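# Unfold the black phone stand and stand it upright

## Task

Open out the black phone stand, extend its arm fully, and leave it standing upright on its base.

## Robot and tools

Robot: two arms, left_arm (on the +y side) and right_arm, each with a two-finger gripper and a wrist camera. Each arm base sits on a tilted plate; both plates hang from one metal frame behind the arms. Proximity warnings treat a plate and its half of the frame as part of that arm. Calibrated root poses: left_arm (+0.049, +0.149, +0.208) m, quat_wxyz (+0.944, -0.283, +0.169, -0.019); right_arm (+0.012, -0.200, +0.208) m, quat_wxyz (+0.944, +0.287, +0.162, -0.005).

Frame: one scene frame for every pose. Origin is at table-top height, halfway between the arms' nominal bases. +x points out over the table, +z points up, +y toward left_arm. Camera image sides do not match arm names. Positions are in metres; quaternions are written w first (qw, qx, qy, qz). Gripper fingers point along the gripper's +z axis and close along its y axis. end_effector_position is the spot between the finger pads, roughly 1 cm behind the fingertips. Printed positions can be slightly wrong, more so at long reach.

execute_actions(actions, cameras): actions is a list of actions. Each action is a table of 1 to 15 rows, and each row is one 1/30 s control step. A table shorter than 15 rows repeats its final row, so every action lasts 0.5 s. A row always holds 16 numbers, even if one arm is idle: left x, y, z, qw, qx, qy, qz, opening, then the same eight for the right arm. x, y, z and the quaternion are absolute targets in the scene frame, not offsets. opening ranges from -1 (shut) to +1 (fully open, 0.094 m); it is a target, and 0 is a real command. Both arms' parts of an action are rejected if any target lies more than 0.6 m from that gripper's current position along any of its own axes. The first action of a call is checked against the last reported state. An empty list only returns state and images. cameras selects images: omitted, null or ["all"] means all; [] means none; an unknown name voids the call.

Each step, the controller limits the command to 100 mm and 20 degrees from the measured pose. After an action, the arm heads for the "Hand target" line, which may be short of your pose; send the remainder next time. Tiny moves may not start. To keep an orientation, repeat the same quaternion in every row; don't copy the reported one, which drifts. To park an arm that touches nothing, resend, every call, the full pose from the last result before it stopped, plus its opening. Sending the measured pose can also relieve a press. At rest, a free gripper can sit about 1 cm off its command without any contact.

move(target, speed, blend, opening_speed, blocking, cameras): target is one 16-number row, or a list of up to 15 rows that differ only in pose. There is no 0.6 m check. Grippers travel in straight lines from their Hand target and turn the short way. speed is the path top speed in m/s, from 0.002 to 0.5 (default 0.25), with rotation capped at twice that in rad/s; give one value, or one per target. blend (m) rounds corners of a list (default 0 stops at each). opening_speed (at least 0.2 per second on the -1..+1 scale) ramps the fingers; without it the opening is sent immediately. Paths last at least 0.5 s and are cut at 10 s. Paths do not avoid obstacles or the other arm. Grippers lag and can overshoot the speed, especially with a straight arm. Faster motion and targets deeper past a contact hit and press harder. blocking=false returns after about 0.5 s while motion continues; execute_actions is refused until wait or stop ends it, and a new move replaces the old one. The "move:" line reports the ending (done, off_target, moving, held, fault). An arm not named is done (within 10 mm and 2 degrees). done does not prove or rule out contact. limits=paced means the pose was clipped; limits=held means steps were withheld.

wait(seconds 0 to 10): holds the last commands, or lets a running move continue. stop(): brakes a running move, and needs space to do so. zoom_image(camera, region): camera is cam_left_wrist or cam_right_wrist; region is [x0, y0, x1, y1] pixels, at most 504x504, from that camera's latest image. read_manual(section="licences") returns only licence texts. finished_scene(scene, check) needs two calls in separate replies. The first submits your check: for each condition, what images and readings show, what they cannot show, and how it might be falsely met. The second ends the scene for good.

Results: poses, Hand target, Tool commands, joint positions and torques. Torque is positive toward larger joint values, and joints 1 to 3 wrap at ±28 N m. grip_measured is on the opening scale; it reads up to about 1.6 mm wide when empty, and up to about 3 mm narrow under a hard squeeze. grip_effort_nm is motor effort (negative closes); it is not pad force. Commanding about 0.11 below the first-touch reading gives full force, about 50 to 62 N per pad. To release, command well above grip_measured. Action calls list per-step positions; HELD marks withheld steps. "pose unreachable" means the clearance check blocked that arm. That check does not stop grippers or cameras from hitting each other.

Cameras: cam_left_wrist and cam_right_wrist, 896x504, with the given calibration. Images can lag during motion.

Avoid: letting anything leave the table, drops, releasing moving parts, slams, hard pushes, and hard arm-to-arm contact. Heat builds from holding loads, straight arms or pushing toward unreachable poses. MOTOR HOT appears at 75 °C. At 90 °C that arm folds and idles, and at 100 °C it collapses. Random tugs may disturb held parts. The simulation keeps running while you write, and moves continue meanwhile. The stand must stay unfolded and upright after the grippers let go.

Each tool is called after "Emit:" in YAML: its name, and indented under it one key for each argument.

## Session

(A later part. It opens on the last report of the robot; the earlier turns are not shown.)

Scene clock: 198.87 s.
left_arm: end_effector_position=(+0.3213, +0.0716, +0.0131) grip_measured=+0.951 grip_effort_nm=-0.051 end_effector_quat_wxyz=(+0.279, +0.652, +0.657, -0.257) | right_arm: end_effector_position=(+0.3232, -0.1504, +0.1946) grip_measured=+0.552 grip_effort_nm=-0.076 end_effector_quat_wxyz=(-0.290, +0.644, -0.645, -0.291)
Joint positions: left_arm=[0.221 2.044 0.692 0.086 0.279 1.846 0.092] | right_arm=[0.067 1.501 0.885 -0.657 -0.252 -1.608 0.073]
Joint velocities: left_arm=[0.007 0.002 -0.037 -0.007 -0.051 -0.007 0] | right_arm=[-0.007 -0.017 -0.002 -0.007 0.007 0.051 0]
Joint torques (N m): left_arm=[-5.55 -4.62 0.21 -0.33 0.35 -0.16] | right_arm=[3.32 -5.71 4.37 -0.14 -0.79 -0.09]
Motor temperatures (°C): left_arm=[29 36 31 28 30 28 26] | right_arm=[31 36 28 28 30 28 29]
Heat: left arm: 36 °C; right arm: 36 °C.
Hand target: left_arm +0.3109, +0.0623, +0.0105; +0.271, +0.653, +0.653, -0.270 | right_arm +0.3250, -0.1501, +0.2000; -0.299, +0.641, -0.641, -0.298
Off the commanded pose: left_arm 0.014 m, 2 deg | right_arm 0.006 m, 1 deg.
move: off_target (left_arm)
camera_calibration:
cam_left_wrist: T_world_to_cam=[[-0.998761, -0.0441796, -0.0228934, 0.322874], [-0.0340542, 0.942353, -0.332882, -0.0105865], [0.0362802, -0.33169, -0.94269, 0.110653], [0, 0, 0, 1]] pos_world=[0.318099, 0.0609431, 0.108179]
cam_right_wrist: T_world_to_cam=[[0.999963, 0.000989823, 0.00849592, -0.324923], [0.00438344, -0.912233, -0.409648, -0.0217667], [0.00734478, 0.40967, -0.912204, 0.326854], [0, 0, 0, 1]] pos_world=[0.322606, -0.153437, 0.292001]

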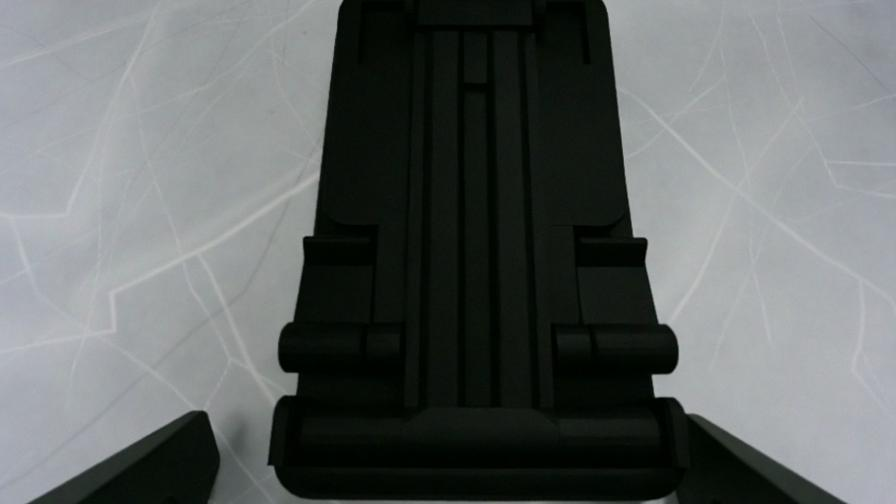

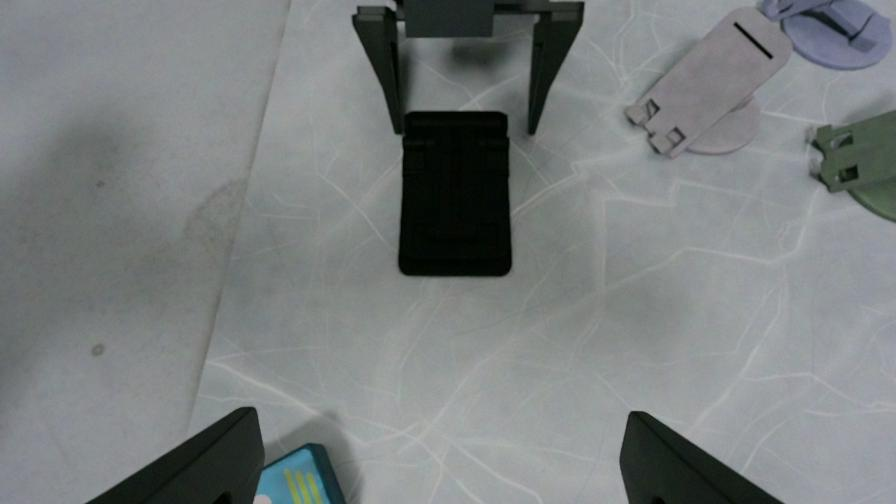

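Emit:
move:
  target:
    - [0.312,0.062,0.012,0.2706,0.6533,0.6533,-0.2706,0.3,0.325,-0.15,0.20,0.2988,-0.641,0.641,0.2988,0.55]
  speed: 0.04
  opening_speed: 0.3

Emit:
zoom_image:
  camera: "cam_right_wrist"
  region: [330, 0, 630, 300]

Scene clock: 206.03 s.
left_arm: end_effector_position=(+0.3215, +0.0712, +0.0133) grip_measured=+0.465 grip_effort_nm=-1.013 end_effector_quat_wxyz=(+0.279, +0.651, +0.658, -0.257) | right_arm: end_effector_position=(+0.3232, -0.1504, +0.1946) grip_measured=+0.552 grip_effort_nm=-0.081 end_effector_quat_wxyz=(-0.290, +0.644, -0.645, -0.291)
Joint positions: left_arm=[0.22 2.044 0.691 0.087 0.28 1.842 0.069] | right_arm=[0.067 1.501 0.885 -0.657 -0.252 -1.608 0.073]
Joint velocities: left_arm=[-0.007 0.002 -0.002 -0.007 0.066 -0.022 0] | right_arm=[-0.002 -0.002 -0.007 -0.022 -0.051 0.051 0]
Joint torques (N m): left_arm=[-5.79 -5.15 0.4 -0.41 0.35 -0.16] | right_arm=[3.29 -5.52 4.34 -0.2 -0.85 -0.09]
Motor temperatures (°C): left_arm=[29 35 31 28 30 28 26] | right_arm=[31 35 28 28 30 28 29]
Heat: left arm: 35 °C; right arm: 35 °C.
Hand target: left_arm +0.3118, +0.0623, +0.0123; +0.271, +0.653, +0.653, -0.271 | right_arm +0.3250, -0.1501, +0.2000; -0.299, +0.641, -0.641, -0.298
Off the commanded pose: left_arm 0.013 m, 2 deg | right_arm 0.006 m, 1 deg.
move: off_target (left_arm)
camera_calibration:
cam_left_wrist: T_world_to_cam=[[-0.998675, -0.0465978, -0.0218478, 0.323234], [-0.0366638, 0.94208, -0.333379, -0.00933366], [0.0361171, -0.332137, -0.94254, 0.110802], [0, 0, 0, 1]] pos_world=[0.318462, 0.0606564, 0.108386]
cam_right_wrist: T_world_to_cam=[[0.999963, 0.000989823, 0.00849592, -0.324923], [0.00438344, -0.912233, -0.409648, -0.0217667], [0.00734478, 0.40967, -0.912204, 0.326854], [0, 0, 0, 1]] pos_world=[0.322606, -0.153437, 0.292001]

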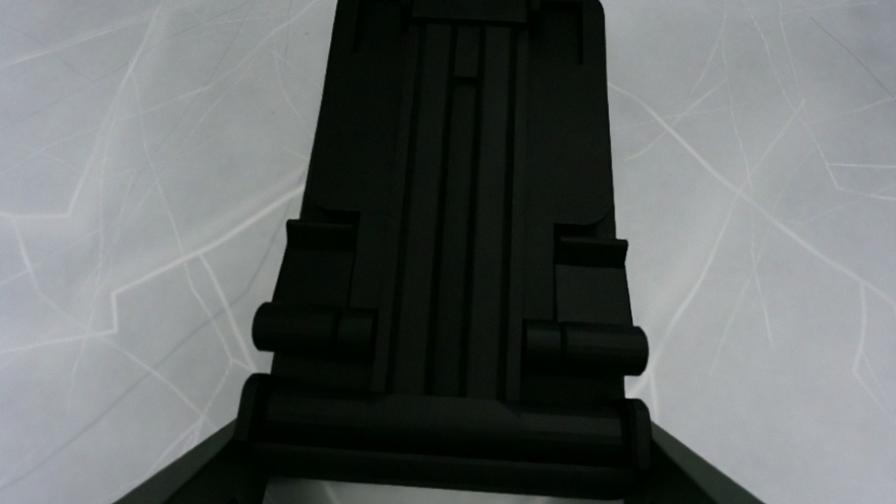

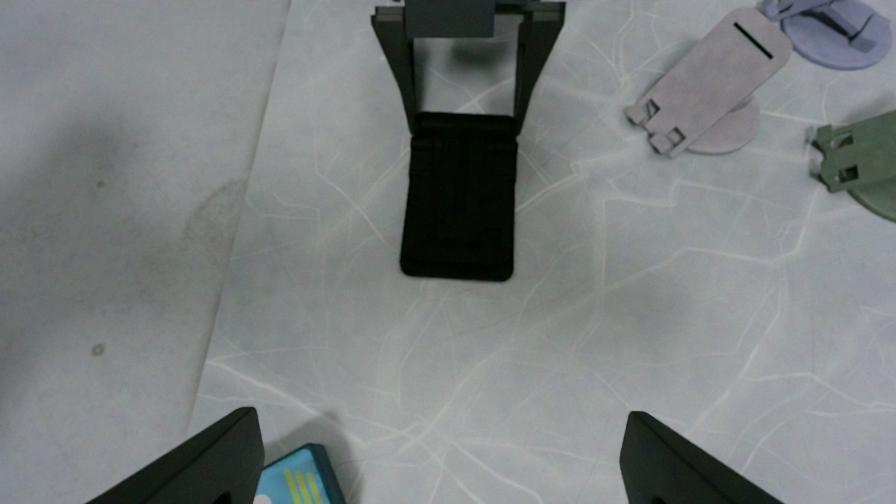

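Scaled by 1.680.

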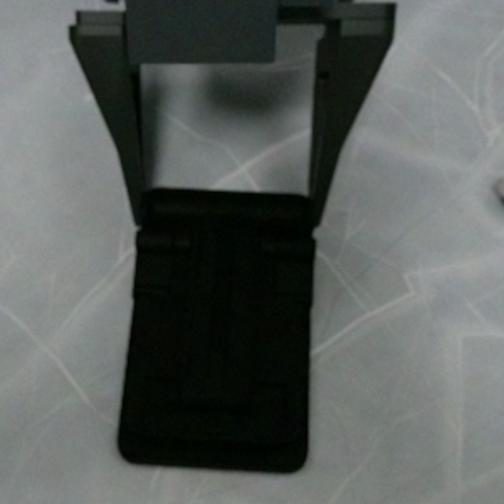

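Emit:
move:
  target:
    - [0.312,0.062,0.012,0.2706,0.6533,0.6533,-0.2706,0.3,0.322,-0.10,0.08,0.3536,-0.6124,0.6124,0.3536,0.55]
    - [0.312,0.062,0.012,0.2706,0.6533,0.6533,-0.2706,0.3,0.322,-0.065,0.04,0.3536,-0.6124,0.6124,0.3536,0.55]
  speed: 0.1

Emit:
zoom_image:
  camera: "cam_right_wrist"
  region: [200, 50, 700, 500]

Scene clock: 214.17 s.
left_arm: end_effector_position=(+0.3215, +0.0712, +0.0133) grip_measured=+0.465 grip_effort_nm=-1.018 end_effector_quat_wxyz=(+0.279, +0.651, +0.658, -0.257) | right_arm: end_effector_position=(+0.3289, -0.0790, +0.0378) grip_measured=+0.552 grip_effort_nm=-0.071 end_effector_quat_wxyz=(-0.346, +0.617, -0.620, -0.338)
Joint positions: left_arm=[0.22 2.044 0.691 0.087 0.28 1.842 0.069] | right_arm=[-0.108 2.181 0.932 -0.098 -0.462 -1.796 0.073]
Joint velocities: left_arm=[0.012 -0.002 0.012 -0.037 0.007 0.066 0] | right_arm=[0.002 -0.012 0.002 -0.007 -0.037 -0.066 0.001]
Joint torques (N m): left_arm=[-5.74 -5.12 0.29 -0.44 0.33 -0.15] | right_arm=[6.49 -5.04 0.76 -0.07 -0.89 0.09]
Motor temperatures (°C): left_arm=[29 35 31 28 30 28 26] | right_arm=[31 35 28 28 30 28 28]
Heat: left arm: 35 °C; right arm: 35 °C.
Hand target: left_arm +0.3118, +0.0623, +0.0122; +0.271, +0.653, +0.653, -0.271 | right_arm +0.3249, -0.0668, +0.0386; -0.352, +0.613, -0.613, -0.353
Off the commanded pose: left_arm 0.013 m, 2 deg | right_arm 0.016 m, 2 deg.
move: off_target (left_arm, right_arm)
camera_calibration:
cam_left_wrist: T_world_to_cam=[[-0.998675, -0.0465978, -0.0218478, 0.323234], [-0.0366638, 0.94208, -0.333379, -0.00933366], [0.0361171, -0.332137, -0.94254, 0.110802], [0, 0, 0, 1]] pos_world=[0.318462, 0.0606564, 0.108386]
cam_right_wrist: T_world_to_cam=[[0.999799, -0.00850569, 0.0181541, -0.33051], [0.00295503, -0.833122, -0.553082, -0.00866532], [0.0198289, 0.553024, -0.832929, 0.158806], [0, 0, 0, 1]] pos_world=[0.32732, -0.0978543, 0.133482]

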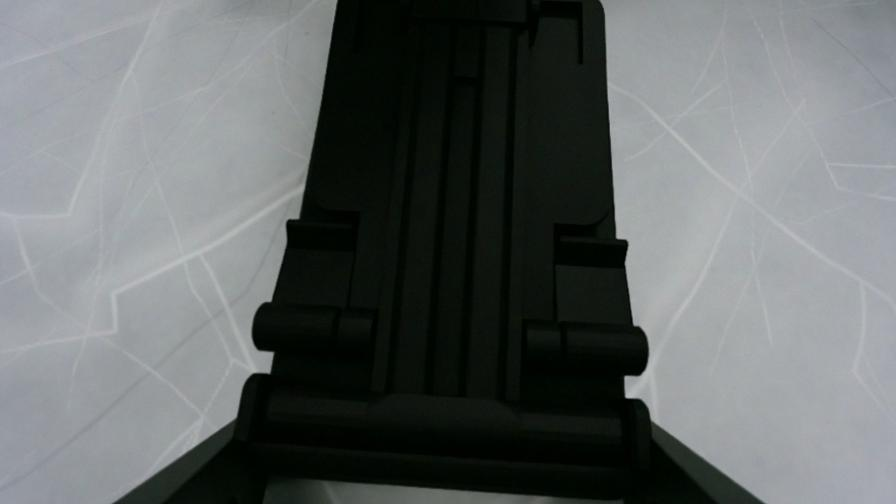

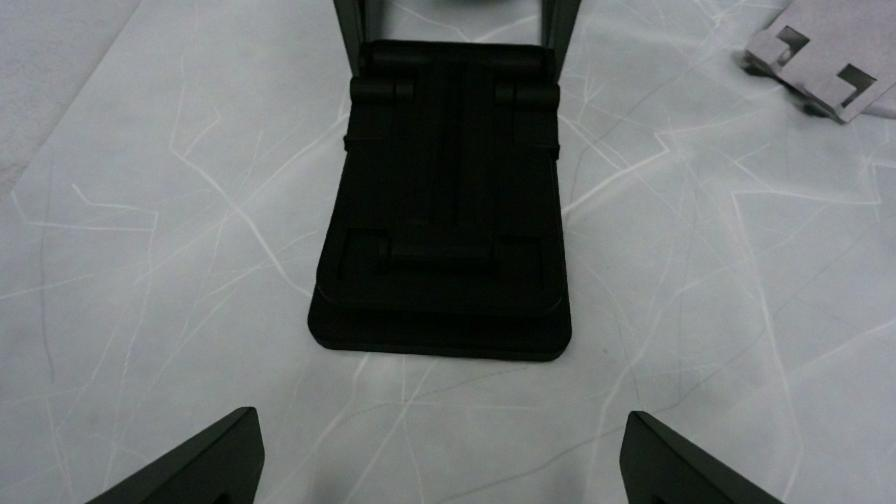

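Scaled by 1.008.

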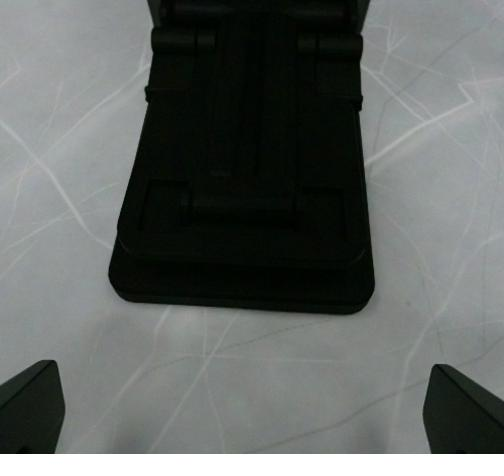

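Emit:
move:
  target:
    - [0.312,0.062,0.012,0.2706,0.6533,0.6533,-0.2706,0.3,0.321,-0.030,0.033,0.3536,-0.6124,0.6124,0.3536,0.55]
    - [0.312,0.062,0.012,0.2706,0.6533,0.6533,-0.2706,0.3,0.321,-0.013,0.027,0.3536,-0.6124,0.6124,0.3536,0.55]
  speed: 0.05

Emit:
zoom_image:
  camera: "cam_right_wrist"
  region: [200, 50, 700, 500]

Scene clock: 224.57 s.
left_arm: end_effector_position=(+0.3215, +0.0712, +0.0133) grip_measured=+0.464 grip_effort_nm=-1.013 end_effector_quat_wxyz=(+0.279, +0.651, +0.658, -0.257) | right_arm: end_effector_position=(+0.3297, -0.0231, +0.0301) grip_measured=+0.552 grip_effort_nm=-0.076 end_effector_quat_wxyz=(-0.358, +0.611, -0.616, -0.345)
Joint positions: left_arm=[0.22 2.044 0.691 0.087 0.28 1.842 0.069] | right_arm=[0.01 2.327 0.952 0.089 -0.462 -1.668 0.073]
Joint velocities: left_arm=[-0.002 0.032 -0.017 0.007 0.095 -0.066 -0.001] | right_arm=[0.007 0.002 -0.012 -0.066 0.007 -0.066 -0.001]
Joint torques (N m): left_arm=[-5.68 -5.19 0.38 -0.45 0.37 -0.18] | right_arm=[7.28 -4.78 0.68 0.13 -0.65 0.02]
Motor temperatures (°C): left_arm=[29 35 30 28 30 28 27] | right_arm=[31 34 27 28 30 28 28]
Heat: left arm: 35 °C; right arm: 34 °C.
Hand target: left_arm +0.3118, +0.0623, +0.0122; +0.271, +0.653, +0.653, -0.271 | right_arm +0.3221, -0.0128, +0.0274; -0.354, +0.612, -0.612, -0.355
Off the commanded pose: left_arm 0.013 m, 2 deg | right_arm 0.014 m, 1 deg.
move: off_target (left_arm, right_arm)
camera_calibration:
cam_left_wrist: T_world_to_cam=[[-0.998675, -0.0465978, -0.0218478, 0.323234], [-0.0366638, 0.94208, -0.333379, -0.00933366], [0.0361171, -0.332137, -0.94254, 0.110802], [0, 0, 0, 1]] pos_world=[0.318462, 0.0606564, 0.108386]
cam_right_wrist: T_world_to_cam=[[0.999632, -0.0145794, 0.0228824, -0.330892], [0.00128992, -0.816873, -0.576817, 0.0352414], [0.0271016, 0.576634, -0.816553, 0.11913], [0, 0, 0, 1]] pos_world=[0.327496, -0.044731, 0.125176]

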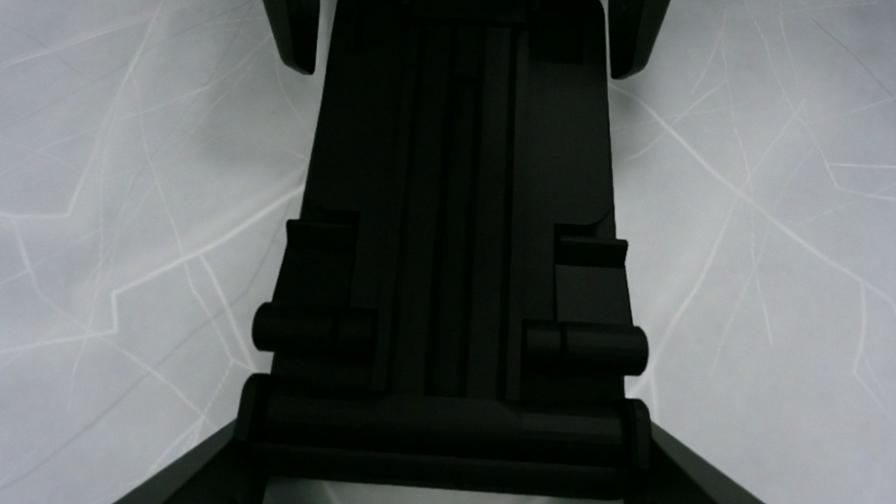

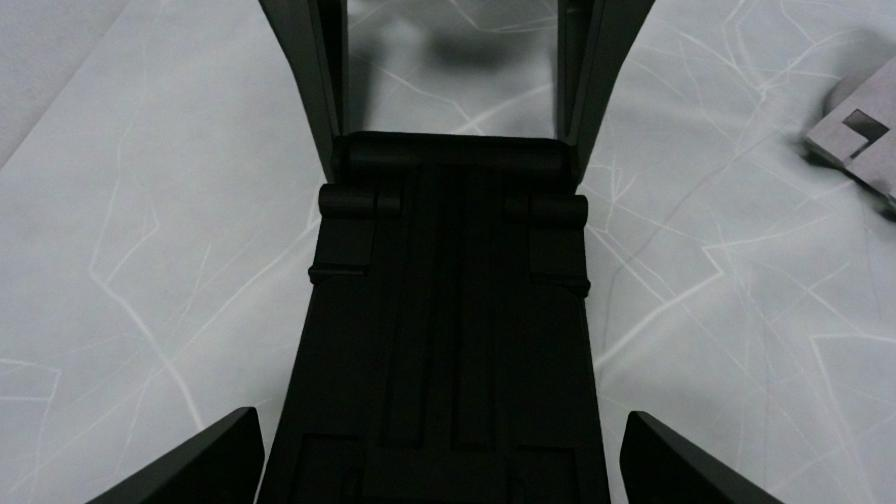

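Scaled by 1.008.

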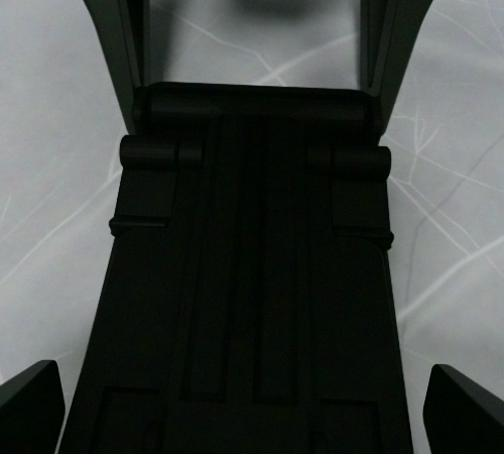

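Emit:
move:
  target:
    - [0.312,0.062,0.012,0.2706,0.6533,0.6533,-0.2706,0.3,0.320,-0.014,0.019,0.3536,-0.6124,0.6124,0.3536,0.55]
  speed: 0.04

Emit:
zoom_image:
  camera: "cam_left_wrist"
  region: [200, 0, 700, 250]

Scene clock: 228.17 s.
left_arm: end_effector_position=(+0.3215, +0.0712, +0.0133) grip_measured=+0.464 grip_effort_nm=-1.013 end_effector_quat_wxyz=(+0.279, +0.651, +0.658, -0.257) | right_arm: end_effector_position=(+0.3272, -0.0201, +0.0259) grip_measured=+0.552 grip_effort_nm=-0.066 end_effector_quat_wxyz=(-0.356, +0.611, -0.616, -0.347)
Joint positions: left_arm=[0.22 2.044 0.691 0.087 0.28 1.842 0.069] | right_arm=[0.01 2.348 0.957 0.097 -0.462 -1.668 0.073]
Joint velocities: left_arm=[-0.007 0.002 0.012 -0.007 -0.022 -0.037 0] | right_arm=[-0.007 -0.007 0.002 0.007 0.022 -0.022 -0.002]
Joint torques (N m): left_arm=[-5.81 -5.15 0.35 -0.44 0.32 -0.15] | right_arm=[6.05 -4.64 0.36 0.1 -0.67 -0.11]
Motor temperatures (°C): left_arm=[29 35 30 28 30 28 27] | right_arm=[32 34 27 28 30 28 28]
Heat: left arm: 35 °C; right arm: 34 °C.
Hand target: left_arm +0.3118, +0.0623, +0.0122; +0.271, +0.653, +0.653, -0.271 | right_arm +0.3198, -0.0141, +0.0192; -0.353, +0.612, -0.612, -0.354
Off the commanded pose: left_arm 0.013 m, 2 deg | right_arm 0.012 m, 1 deg.
move: off_target (left_arm, right_arm)
camera_calibration:
cam_left_wrist: T_world_to_cam=[[-0.998675, -0.0465978, -0.0218478, 0.323234], [-0.0366638, 0.94208, -0.333379, -0.00933366], [0.0361171, -0.332137, -0.94254, 0.110802], [0, 0, 0, 1]] pos_world=[0.318462, 0.0606564, 0.108386]
cam_right_wrist: T_world_to_cam=[[0.999778, -0.0112768, 0.017783, -0.328069], [0.00105808, -0.816542, -0.577284, 0.0353782], [0.0210305, 0.577175, -0.816349, 0.115997], [0, 0, 0, 1]] pos_world=[0.325519, -0.0417623, 0.120951]

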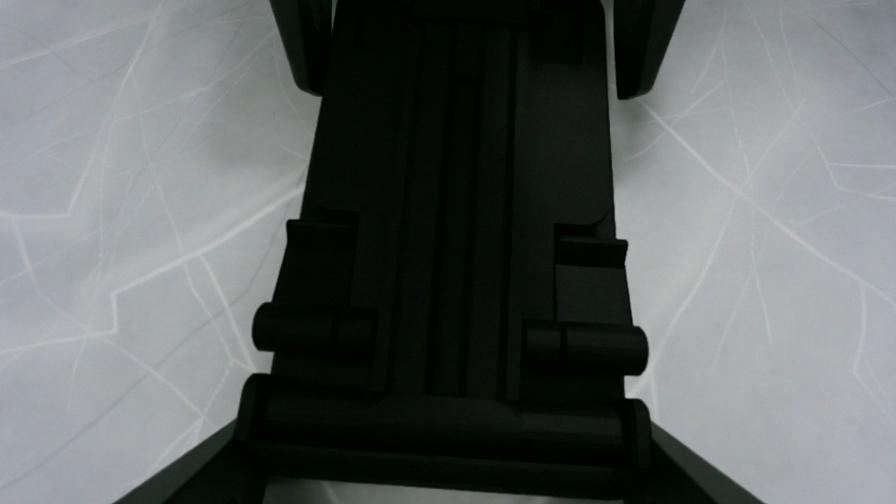

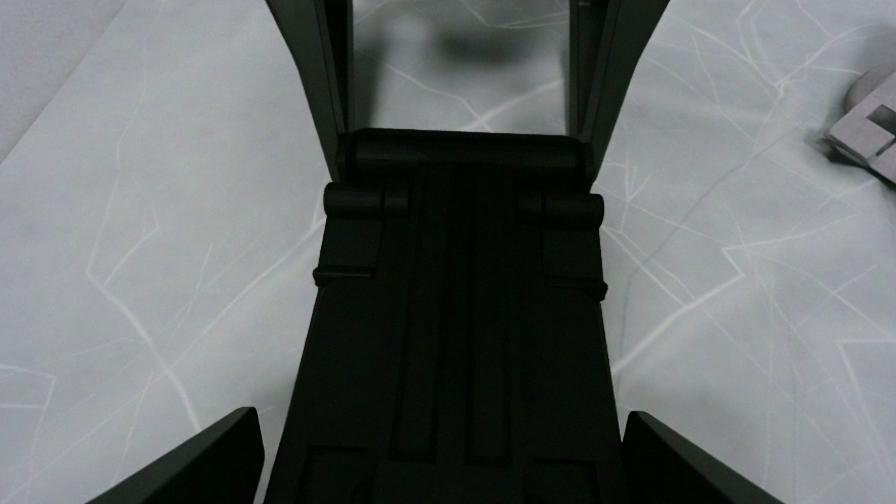

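Scaled by 1.008.

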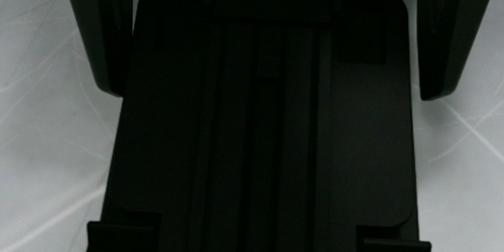

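Emit:
move:
  target: [0.312,0.062,0.012,0.2706,0.6533,0.6533,-0.2706,0.3,0.320,-0.014,0.019,0.3536,-0.6124,0.6124,0.3536,0.1]
  opening_speed: 0.3

Scene clock: 246.97 s.
left_arm: end_effector_position=(+0.3215, +0.0712, +0.0133) grip_measured=+0.464 grip_effort_nm=-1.013 end_effector_quat_wxyz=(+0.279, +0.651, +0.658, -0.257) | right_arm: end_effector_position=(+0.3292, -0.0197, +0.0267) grip_measured=+0.328 grip_effort_nm=-0.984 end_effector_quat_wxyz=(-0.360, +0.610, -0.615, -0.346)
Joint positions: left_arm=[0.22 2.044 0.691 0.087 0.28 1.842 0.069] | right_arm=[0.01 2.348 0.958 0.104 -0.468 -1.669 0.062]
Joint velocities: left_arm=[0.007 -0.012 -0.012 -0.081 -0.081 -0.022 -0.001] | right_arm=[-0.012 0.002 -0.017 0.007 -0.037 -0.022 0]
Joint torques (N m): left_arm=[-5.76 -5.07 0.39 -0.42 0.33 -0.14] | right_arm=[5.9 -4.51 0.51 0.05 -0.61 -0.13]
Motor temperatures (°C): left_arm=[30 35 30 28 30 28 28] | right_arm=[32 33 27 28 30 28 28]
Heat: left arm: 35 °C; right arm: 33 °C.
Hand target: left_arm +0.3118, +0.0623, +0.0122; +0.271, +0.653, +0.653, -0.271 | right_arm +0.3200, -0.0142, +0.0193; -0.353, +0.612, -0.612, -0.354
Off the commanded pose: left_arm 0.013 m, 2 deg | right_arm 0.013 m, 1 deg.
move: off_target (left_arm, right_arm)
camera_calibration:
cam_left_wrist: T_world_to_cam=[[-0.998668, -0.0468693, -0.0215799, 0.323248], [-0.0370089, 0.942065, -0.333381, -0.00922168], [0.035955, -0.332139, -0.942545, 0.110854], [0, 0, 0, 1]] pos_world=[0.31849, 0.0606568, 0.108386]
cam_right_wrist: T_world_to_cam=[[0.999579, -0.0155817, 0.0244694, -0.330323], [0.00155942, -0.81342, -0.581674, 0.0361935], [0.0289674, 0.581467, -0.813054, 0.11378], [0, 0, 0, 1]] pos_world=[0.326831, -0.0418657, 0.121645]

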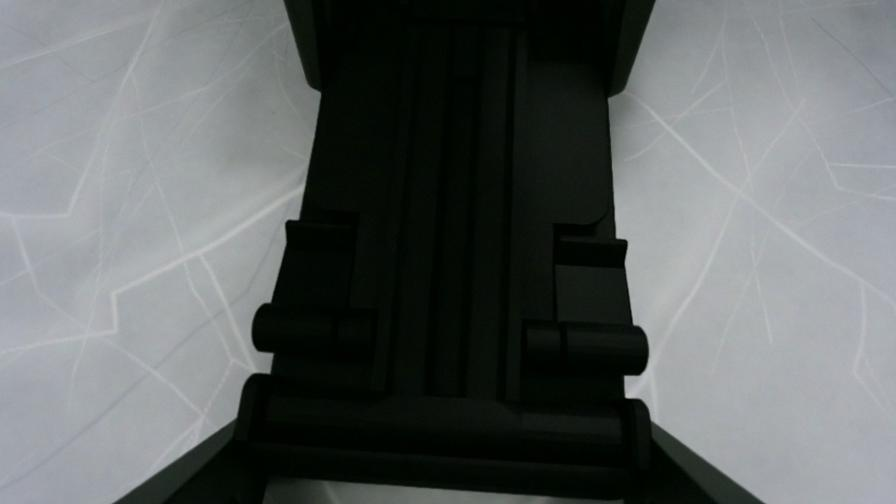

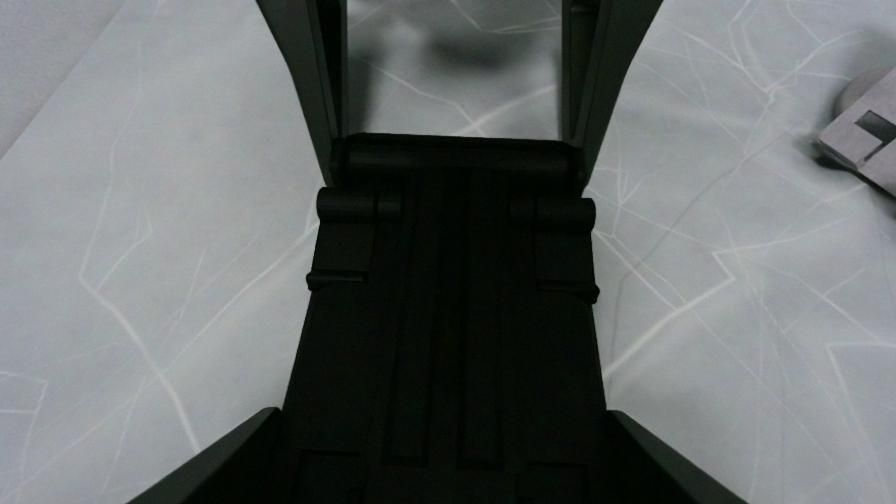

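Emit:
move:
  target:
    - [0.312,0.062,0.012,0.2706,0.6533,0.6533,-0.2706,0.3,0.320,-0.011,0.042,0.313,-0.634,0.634,0.313,0.1]
    - [0.312,0.062,0.012,0.2706,0.6533,0.6533,-0.2706,0.3,0.320,-0.003,0.064,0.2706,-0.6533,0.6533,0.2706,0.1]
  speed: 0.04

Scene clock: 268.77 s.
left_arm: end_effector_position=(+0.3208, +0.0708, +0.0137) grip_measured=+0.464 grip_effort_nm=-1.018 end_effector_quat_wxyz=(+0.279, +0.649, +0.659, -0.260) | right_arm: end_effector_position=(+0.3271, -0.0128, +0.0483) grip_measured=+0.328 grip_effort_nm=-0.984 end_effector_quat_wxyz=(-0.262, +0.651, -0.668, -0.250)
Joint positions: left_arm=[0.22 2.044 0.691 0.084 0.282 1.838 0.069] | right_arm=[0.227 2.227 0.878 0.123 -0.094 -1.438 0.062]
Joint velocities: left_arm=[0.017 0.012 -0.007 0.007 -0.022 -0.037 0] | right_arm=[-0.027 -0.002 0.002 -0.081 -0.066 -0.081 0]
Joint torques (N m): left_arm=[-5.83 -5.14 0.28 -0.41 0.31 -0.09] | right_arm=[9.35 -8.68 0.7 -0.03 -0.93 0.13]
Motor temperatures (°C): left_arm=[30 35 30 28 30 28 28] | right_arm=[32 34 27 28 30 28 30]
Heat: left arm: 35 °C; right arm: 34 °C.
Hand target: left_arm +0.3119, +0.0623, +0.0122; +0.271, +0.653, +0.653, -0.270 | right_arm +0.3197, -0.0015, +0.0640; -0.271, +0.652, -0.653, -0.272
Off the commanded pose: left_arm 0.013 m, 2 deg | right_arm 0.020 m, 3 deg.
move: off_target (left_arm, right_arm)
camera_calibration:
cam_left_wrist: T_world_to_cam=[[-0.998693, -0.0484391, -0.0163228, 0.322592], [-0.0401419, 0.940925, -0.336228, -0.00755806], [0.0316451, -0.335133, -0.941639, 0.112704], [0, 0, 0, 1]] pos_world=[0.318301, 0.0605085, 0.108851]
cam_right_wrist: T_world_to_cam=[[0.999511, -0.0256964, 0.0178338, -0.328428], [-0.0188693, -0.950087, -0.311415, 0.0461925], [0.0249458, 0.310926, -0.950107, 0.131817], [0, 0, 0, 1]] pos_world=[0.32585, -0.00553795, 0.145483]

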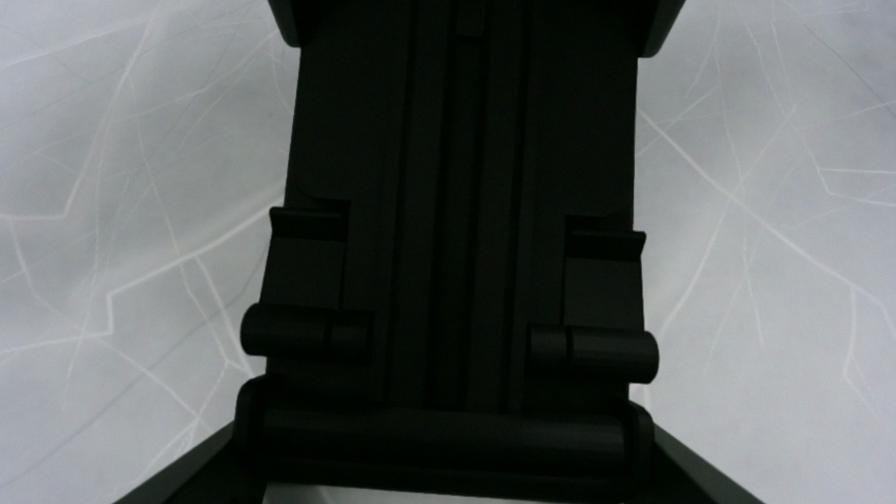

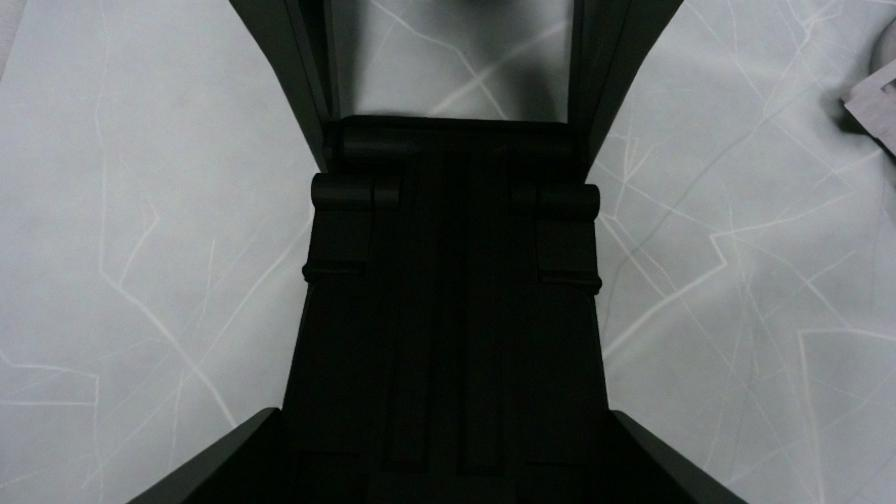

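Emit:
move:
  target:
    - [0.312,0.062,0.012,0.2706,0.6533,0.6533,-0.2706,0.3,0.320,0.005,0.080,0.25,-0.6614,0.6614,0.25,0.1]
    - [0.312,0.062,0.012,0.2706,0.6533,0.6533,-0.2706,0.3,0.320,0.014,0.089,0.23,-0.6687,0.6687,0.23,0.1]
  speed: 0.04

Scene clock: 274.23 s.
left_arm: end_effector_position=(+0.3186, +0.0704, +0.0140) grip_measured=+0.464 grip_effort_nm=-1.013 end_effector_quat_wxyz=(+0.276, +0.649, +0.658, -0.263) | right_arm: end_effector_position=(+0.3220, -0.0051, +0.0654) grip_measured=+0.328 grip_effort_nm=-0.979 end_effector_quat_wxyz=(-0.202, +0.667, -0.690, -0.195)
Joint positions: left_arm=[0.22 2.044 0.691 0.074 0.281 1.838 0.069] | right_arm=[0.375 2.198 0.899 0.034 0.121 -1.288 0.062]
Joint velocities: left_arm=[-0.017 0.002 -0.027 -0.081 0.037 -0.022 0] | right_arm=[-0.002 -0.007 -0.012 0.066 0.007 -0.007 0.001]
Joint torques (N m): left_arm=[-5.79 -5.09 0.29 -0.33 0.34 -0.1] | right_arm=[10.07 -9.02 2.62 0.03 -1.31 0.1]
Motor temperatures (°C): left_arm=[30 35 30 28 30 28 28] | right_arm=[33 34 27 28 30 28 30]
Heat: left arm: 35 °C; right arm: 34 °C.
Hand target: left_arm +0.3118, +0.0622, +0.0123; +0.271, +0.653, +0.653, -0.271 | right_arm +0.3191, +0.0140, +0.0890; -0.229, +0.668, -0.669, -0.231
Off the commanded pose: left_arm 0.011 m, 1 deg | right_arm 0.030 m, 6 deg.
move: off_target (left_arm, right_arm)
camera_calibration:
cam_left_wrist: T_world_to_cam=[[-0.999005, -0.0438806, -0.00794387, 0.319971], [-0.0386349, 0.940629, -0.337231, -0.00769035], [0.0222701, -0.336589, -0.941388, 0.115989], [0, 0, 0, 1]] pos_world=[0.316772, 0.0603148, 0.109139]
cam_right_wrist: T_world_to_cam=[[0.999535, -0.0290083, 0.00936646, -0.32285], [-0.02735, -0.989104, -0.144657, 0.0503661], [0.0134607, 0.144334, -0.989438, 0.151243], [0, 0, 0, 1]] pos_world=[0.322042, 0.0186224, 0.159955]

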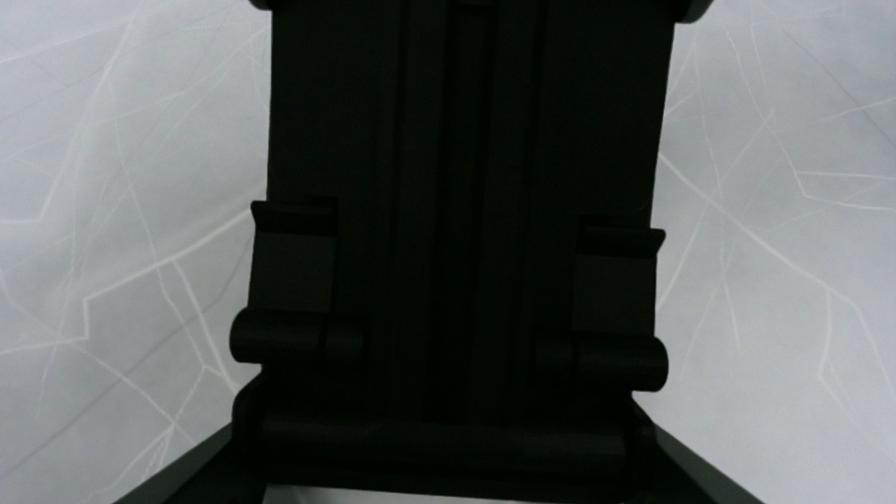

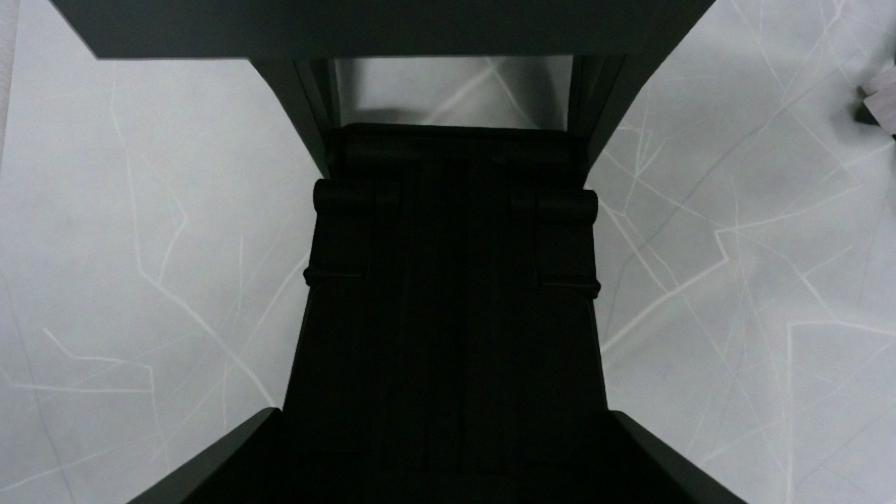

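Emit:
move:
  target:
    - [0.312,0.062,0.012,0.2706,0.6533,0.6533,-0.2706,0.3,0.322,0.010,0.095,0.2706,-0.6533,0.6533,0.2706,0.1]
    - [0.312,0.062,0.012,0.2706,0.6533,0.6533,-0.2706,0.3,0.322,0.022,0.105,0.285,-0.647,0.647,0.285,0.1]
  speed: 0.04

Scene clock: 281.00 s.
left_arm: end_effector_position=(+0.3163, +0.0684, +0.0158) grip_measured=+0.464 grip_effort_nm=-1.013 end_effector_quat_wxyz=(+0.278, +0.645, +0.658, -0.270) | right_arm: end_effector_position=(+0.3198, -0.0065, +0.0704) grip_measured=+0.327 grip_effort_nm=-0.979 end_effector_quat_wxyz=(-0.221, +0.660, -0.681, -0.227)
Joint positions: left_arm=[0.22 2.044 0.688 0.07 0.292 1.832 0.069] | right_arm=[0.34 2.172 0.881 0.029 0.034 -1.317 0.062]
Joint velocities: left_arm=[0.007 -0.002 0.007 -0.007 -0.051 0.022 0] | right_arm=[0.012 -0.022 -0.002 -0.066 0.051 -0.051 -0.001]
Joint torques (N m): left_arm=[-5.65 -5.03 0.73 -0.32 0.21 -0.05] | right_arm=[9.02 -9.89 1.52 0.4 -2.2 -0.09]
Motor temperatures (°C): left_arm=[30 35 30 28 30 28 28] | right_arm=[33 35 27 28 31 28 30]
Heat: left arm: 35 °C; right arm: 35 °C.
Hand target: left_arm +0.3119, +0.0622, +0.0122; +0.271, +0.653, +0.653, -0.271 | right_arm +0.3218, +0.0188, +0.1055; -0.281, +0.650, -0.647, -0.282
Off the commanded pose: left_arm 0.009 m, 1 deg | right_arm 0.045 m, 11 deg.
move: off_target (right_arm)
camera_calibration:
cam_left_wrist: T_world_to_cam=[[-0.998914, -0.0465777, 0.00144635, 0.317671], [-0.0441486, 0.93597, -0.349299, -0.00300619], [0.0149158, -0.348984, -0.93701, 0.12013], [0, 0, 0, 1]] pos_world=[0.315401, 0.0595336, 0.111054]
cam_right_wrist: T_world_to_cam=[[0.999725, -0.0218799, -0.00840183, -0.319529], [-0.0231826, -0.975861, -0.217161, 0.0534749], [-0.00344757, 0.217296, -0.9761, 0.161336], [0, 0, 0, 1]] pos_world=[0.321238, 0.010135, 0.166408]

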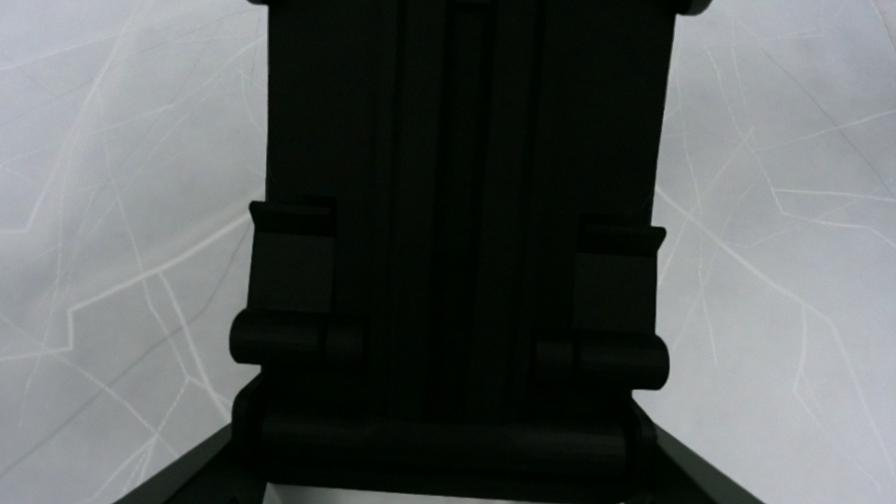

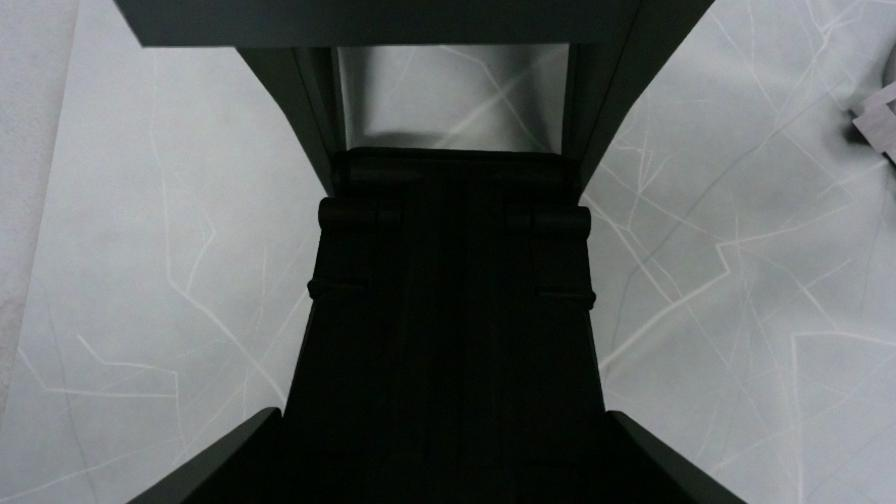

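Emit:
zoom_image:
  camera: "cam_left_wrist"
  region: [200, 0, 700, 504]

Emit:
zoom_image:
  camera: "cam_right_wrist"
  region: [200, 100, 700, 504]

Scaled by 1.000.

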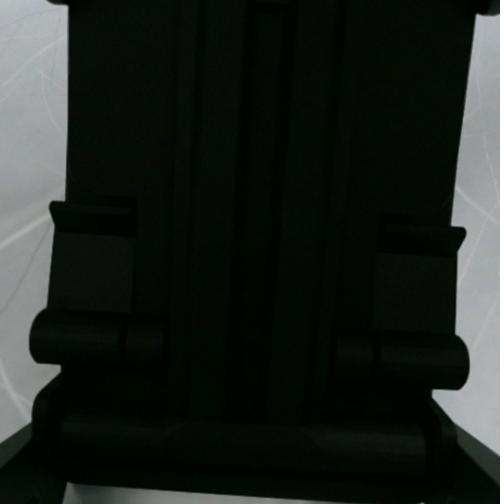

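Scaled by 1.008.

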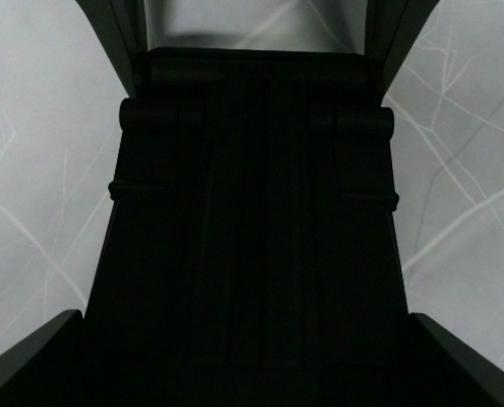

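Emit:
move:
  target: [0.312,0.062,0.012,0.2706,0.6533,0.6533,-0.2706,0.3,0.324,0.024,0.125,0.2706,-0.6533,0.6533,0.2706,0.1]
  speed: 0.04

Scene clock: 301.77 s.
left_arm: end_effector_position=(+0.3149, +0.0648, +0.0192) grip_measured=+0.464 grip_effort_nm=-1.013 end_effector_quat_wxyz=(+0.283, +0.642, +0.655, -0.280) | right_arm: end_effector_position=(+0.3192, -0.0016, +0.0882) grip_measured=+0.325 grip_effort_nm=-0.979 end_effector_quat_wxyz=(-0.218, +0.657, -0.685, -0.226)
Joint positions: left_arm=[0.218 2.044 0.688 0.06 0.313 1.831 0.069] | right_arm=[0.389 2.132 0.881 -0.014 0.053 -1.26 0.062]
Joint velocities: left_arm=[-0.002 0.012 -0.012 -0.007 -0.007 0.022 0] | right_arm=[-0.017 0.002 0.012 -0.037 0.007 -0.022 0]
Joint torques (N m): left_arm=[-5.59 -5.04 0.72 -0.22 0 0.01] | right_arm=[10.33 -10.28 3.28 0.2 -1.78 -0.08]
Motor temperatures (°C): left_arm=[30 35 30 28 30 28 29] | right_arm=[34 40 27 28 34 28 31]
Heat: left arm: 35 °C; right arm: 40 °C.
Hand target: left_arm +0.3120, +0.0622, +0.0124; +0.271, +0.653, +0.653, -0.271 | right_arm +0.3229, +0.0220, +0.1247; -0.269, +0.655, -0.653, -0.270
Off the commanded pose: left_arm 0.008 m, 2 deg | right_arm 0.045 m, 9 deg.
move: off_target (right_arm)
camera_calibration:
cam_left_wrist: T_world_to_cam=[[-0.998975, -0.0446533, 0.00739319, 0.315887], [-0.0442087, 0.92762, -0.3709, 0.00243748], [0.00970382, -0.370847, -0.928643, 0.125018], [0, 0, 0, 1]] pos_world=[0.314457, 0.0582066, 0.114665]
cam_right_wrist: T_world_to_cam=[[0.999437, -0.0304861, -0.0139762, -0.318062], [-0.0327698, -0.976364, -0.213633, 0.0648807], [-0.00713307, 0.21397, -0.976814, 0.178869], [0, 0, 0, 1]] pos_world=[0.321285, 0.0153781, 0.184137]

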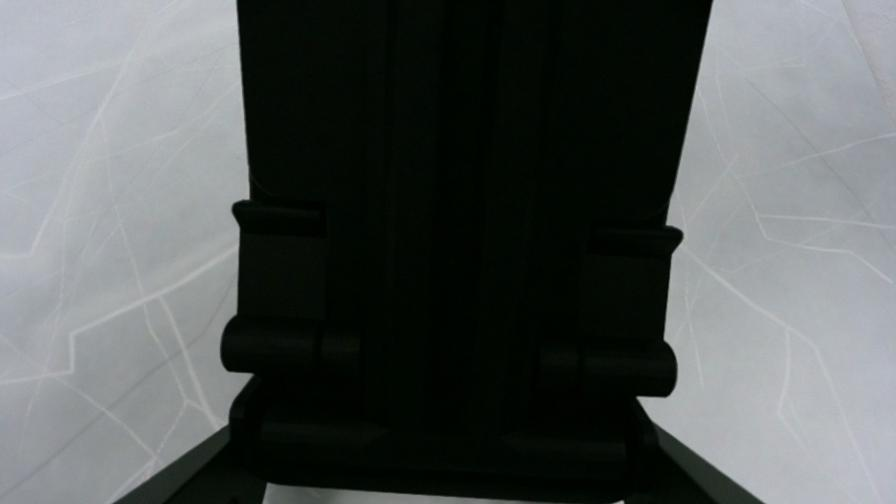

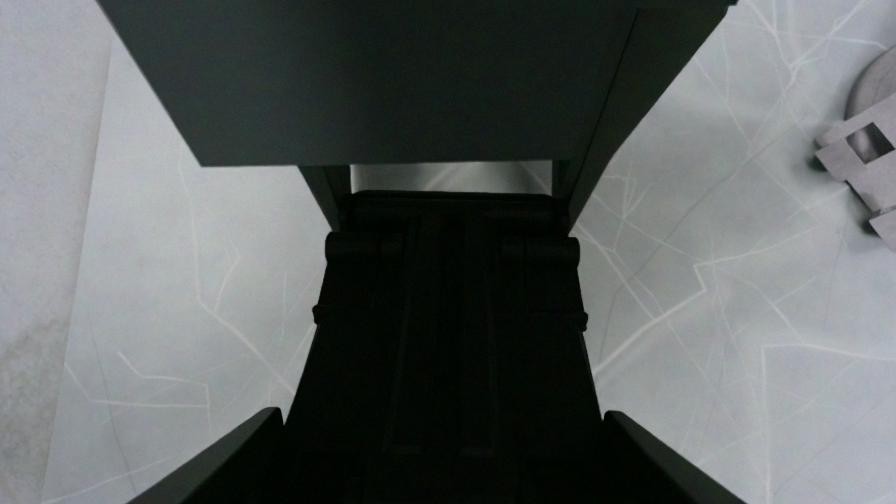

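Emit:
move:
  target: [0.315,0.062,-0.004,0.2706,0.6533,0.6533,-0.2706,0.3,0.324,0.048,0.128,0.2706,-0.6533,0.6533,0.2706,0.1]
  speed: 0.04

Scene clock: 304.83 s.
left_arm: end_effector_position=(+0.3168, +0.0573, +0.0139) grip_measured=+0.463 grip_effort_nm=-1.013 end_effector_quat_wxyz=(+0.291, +0.641, +0.648, -0.291) | right_arm: end_effector_position=(+0.3245, +0.0068, +0.0985) grip_measured=+0.324 grip_effort_nm=-0.979 end_effector_quat_wxyz=(-0.215, +0.659, -0.689, -0.211)
Joint positions: left_arm=[0.218 2.093 0.721 0.058 0.339 1.842 0.069] | right_arm=[0.441 2.131 0.912 -0.041 0.1 -1.215 0.062]
Joint velocities: left_arm=[-0.007 -0.002 -0.007 0.007 0.066 -0.007 -0.001] | right_arm=[-0.007 0.007 -0.012 0.007 0.022 -0.022 0]
Joint torques (N m): left_arm=[-3.54 -4.23 1.4 -0.1 -0.15 0.14] | right_arm=[11.11 -6.35 4.19 0.63 -2 0.04]
Motor temperatures (°C): left_arm=[30 35 30 28 30 28 29] | right_arm=[34 40 27 28 34 28 31]
Heat: left arm: 35 °C; right arm: 40 °C.
Hand target: left_arm +0.3146, +0.0626, -0.0027; +0.270, +0.653, +0.653, -0.272 | right_arm +0.3227, +0.0433, +0.1301; -0.268, +0.655, -0.653, -0.270
Off the commanded pose: left_arm 0.019 m, 4 deg | right_arm 0.051 m, 10 deg.
move: off_target (left_arm, right_arm)
camera_calibration:
cam_left_wrist: T_world_to_cam=[[-0.999372, -0.0341839, 0.00932257, 0.316966], [-0.0350683, 0.916635, -0.398183, 0.00565717], [0.00506605, -0.39826, -0.917259, 0.120216], [0, 0, 0, 1]] pos_world=[0.316356, 0.0535267, 0.109567]
cam_right_wrist: T_world_to_cam=[[0.999308, -0.0371482, 0.00171219, -0.324424], [-0.0361799, -0.981842, -0.18622, 0.073915], [0.00859883, 0.186029, -0.982507, 0.182864], [0, 0, 0, 1]] pos_world=[0.325301, 0.026503, 0.193985]

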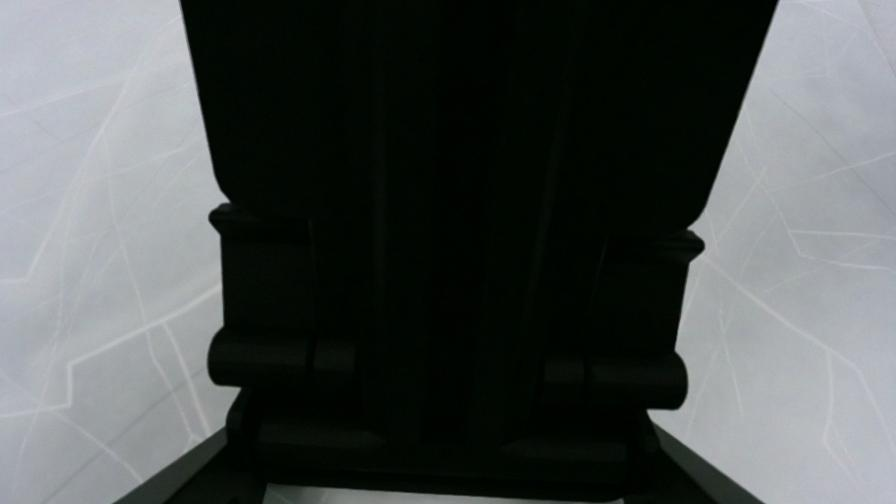

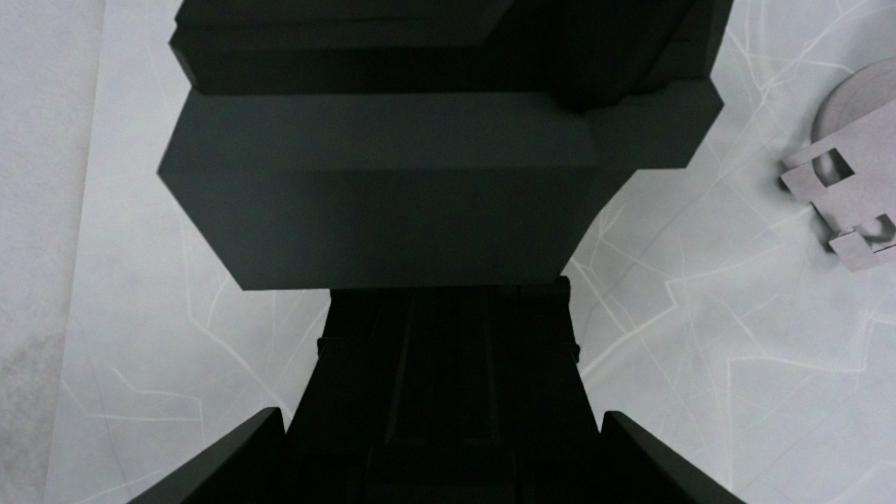

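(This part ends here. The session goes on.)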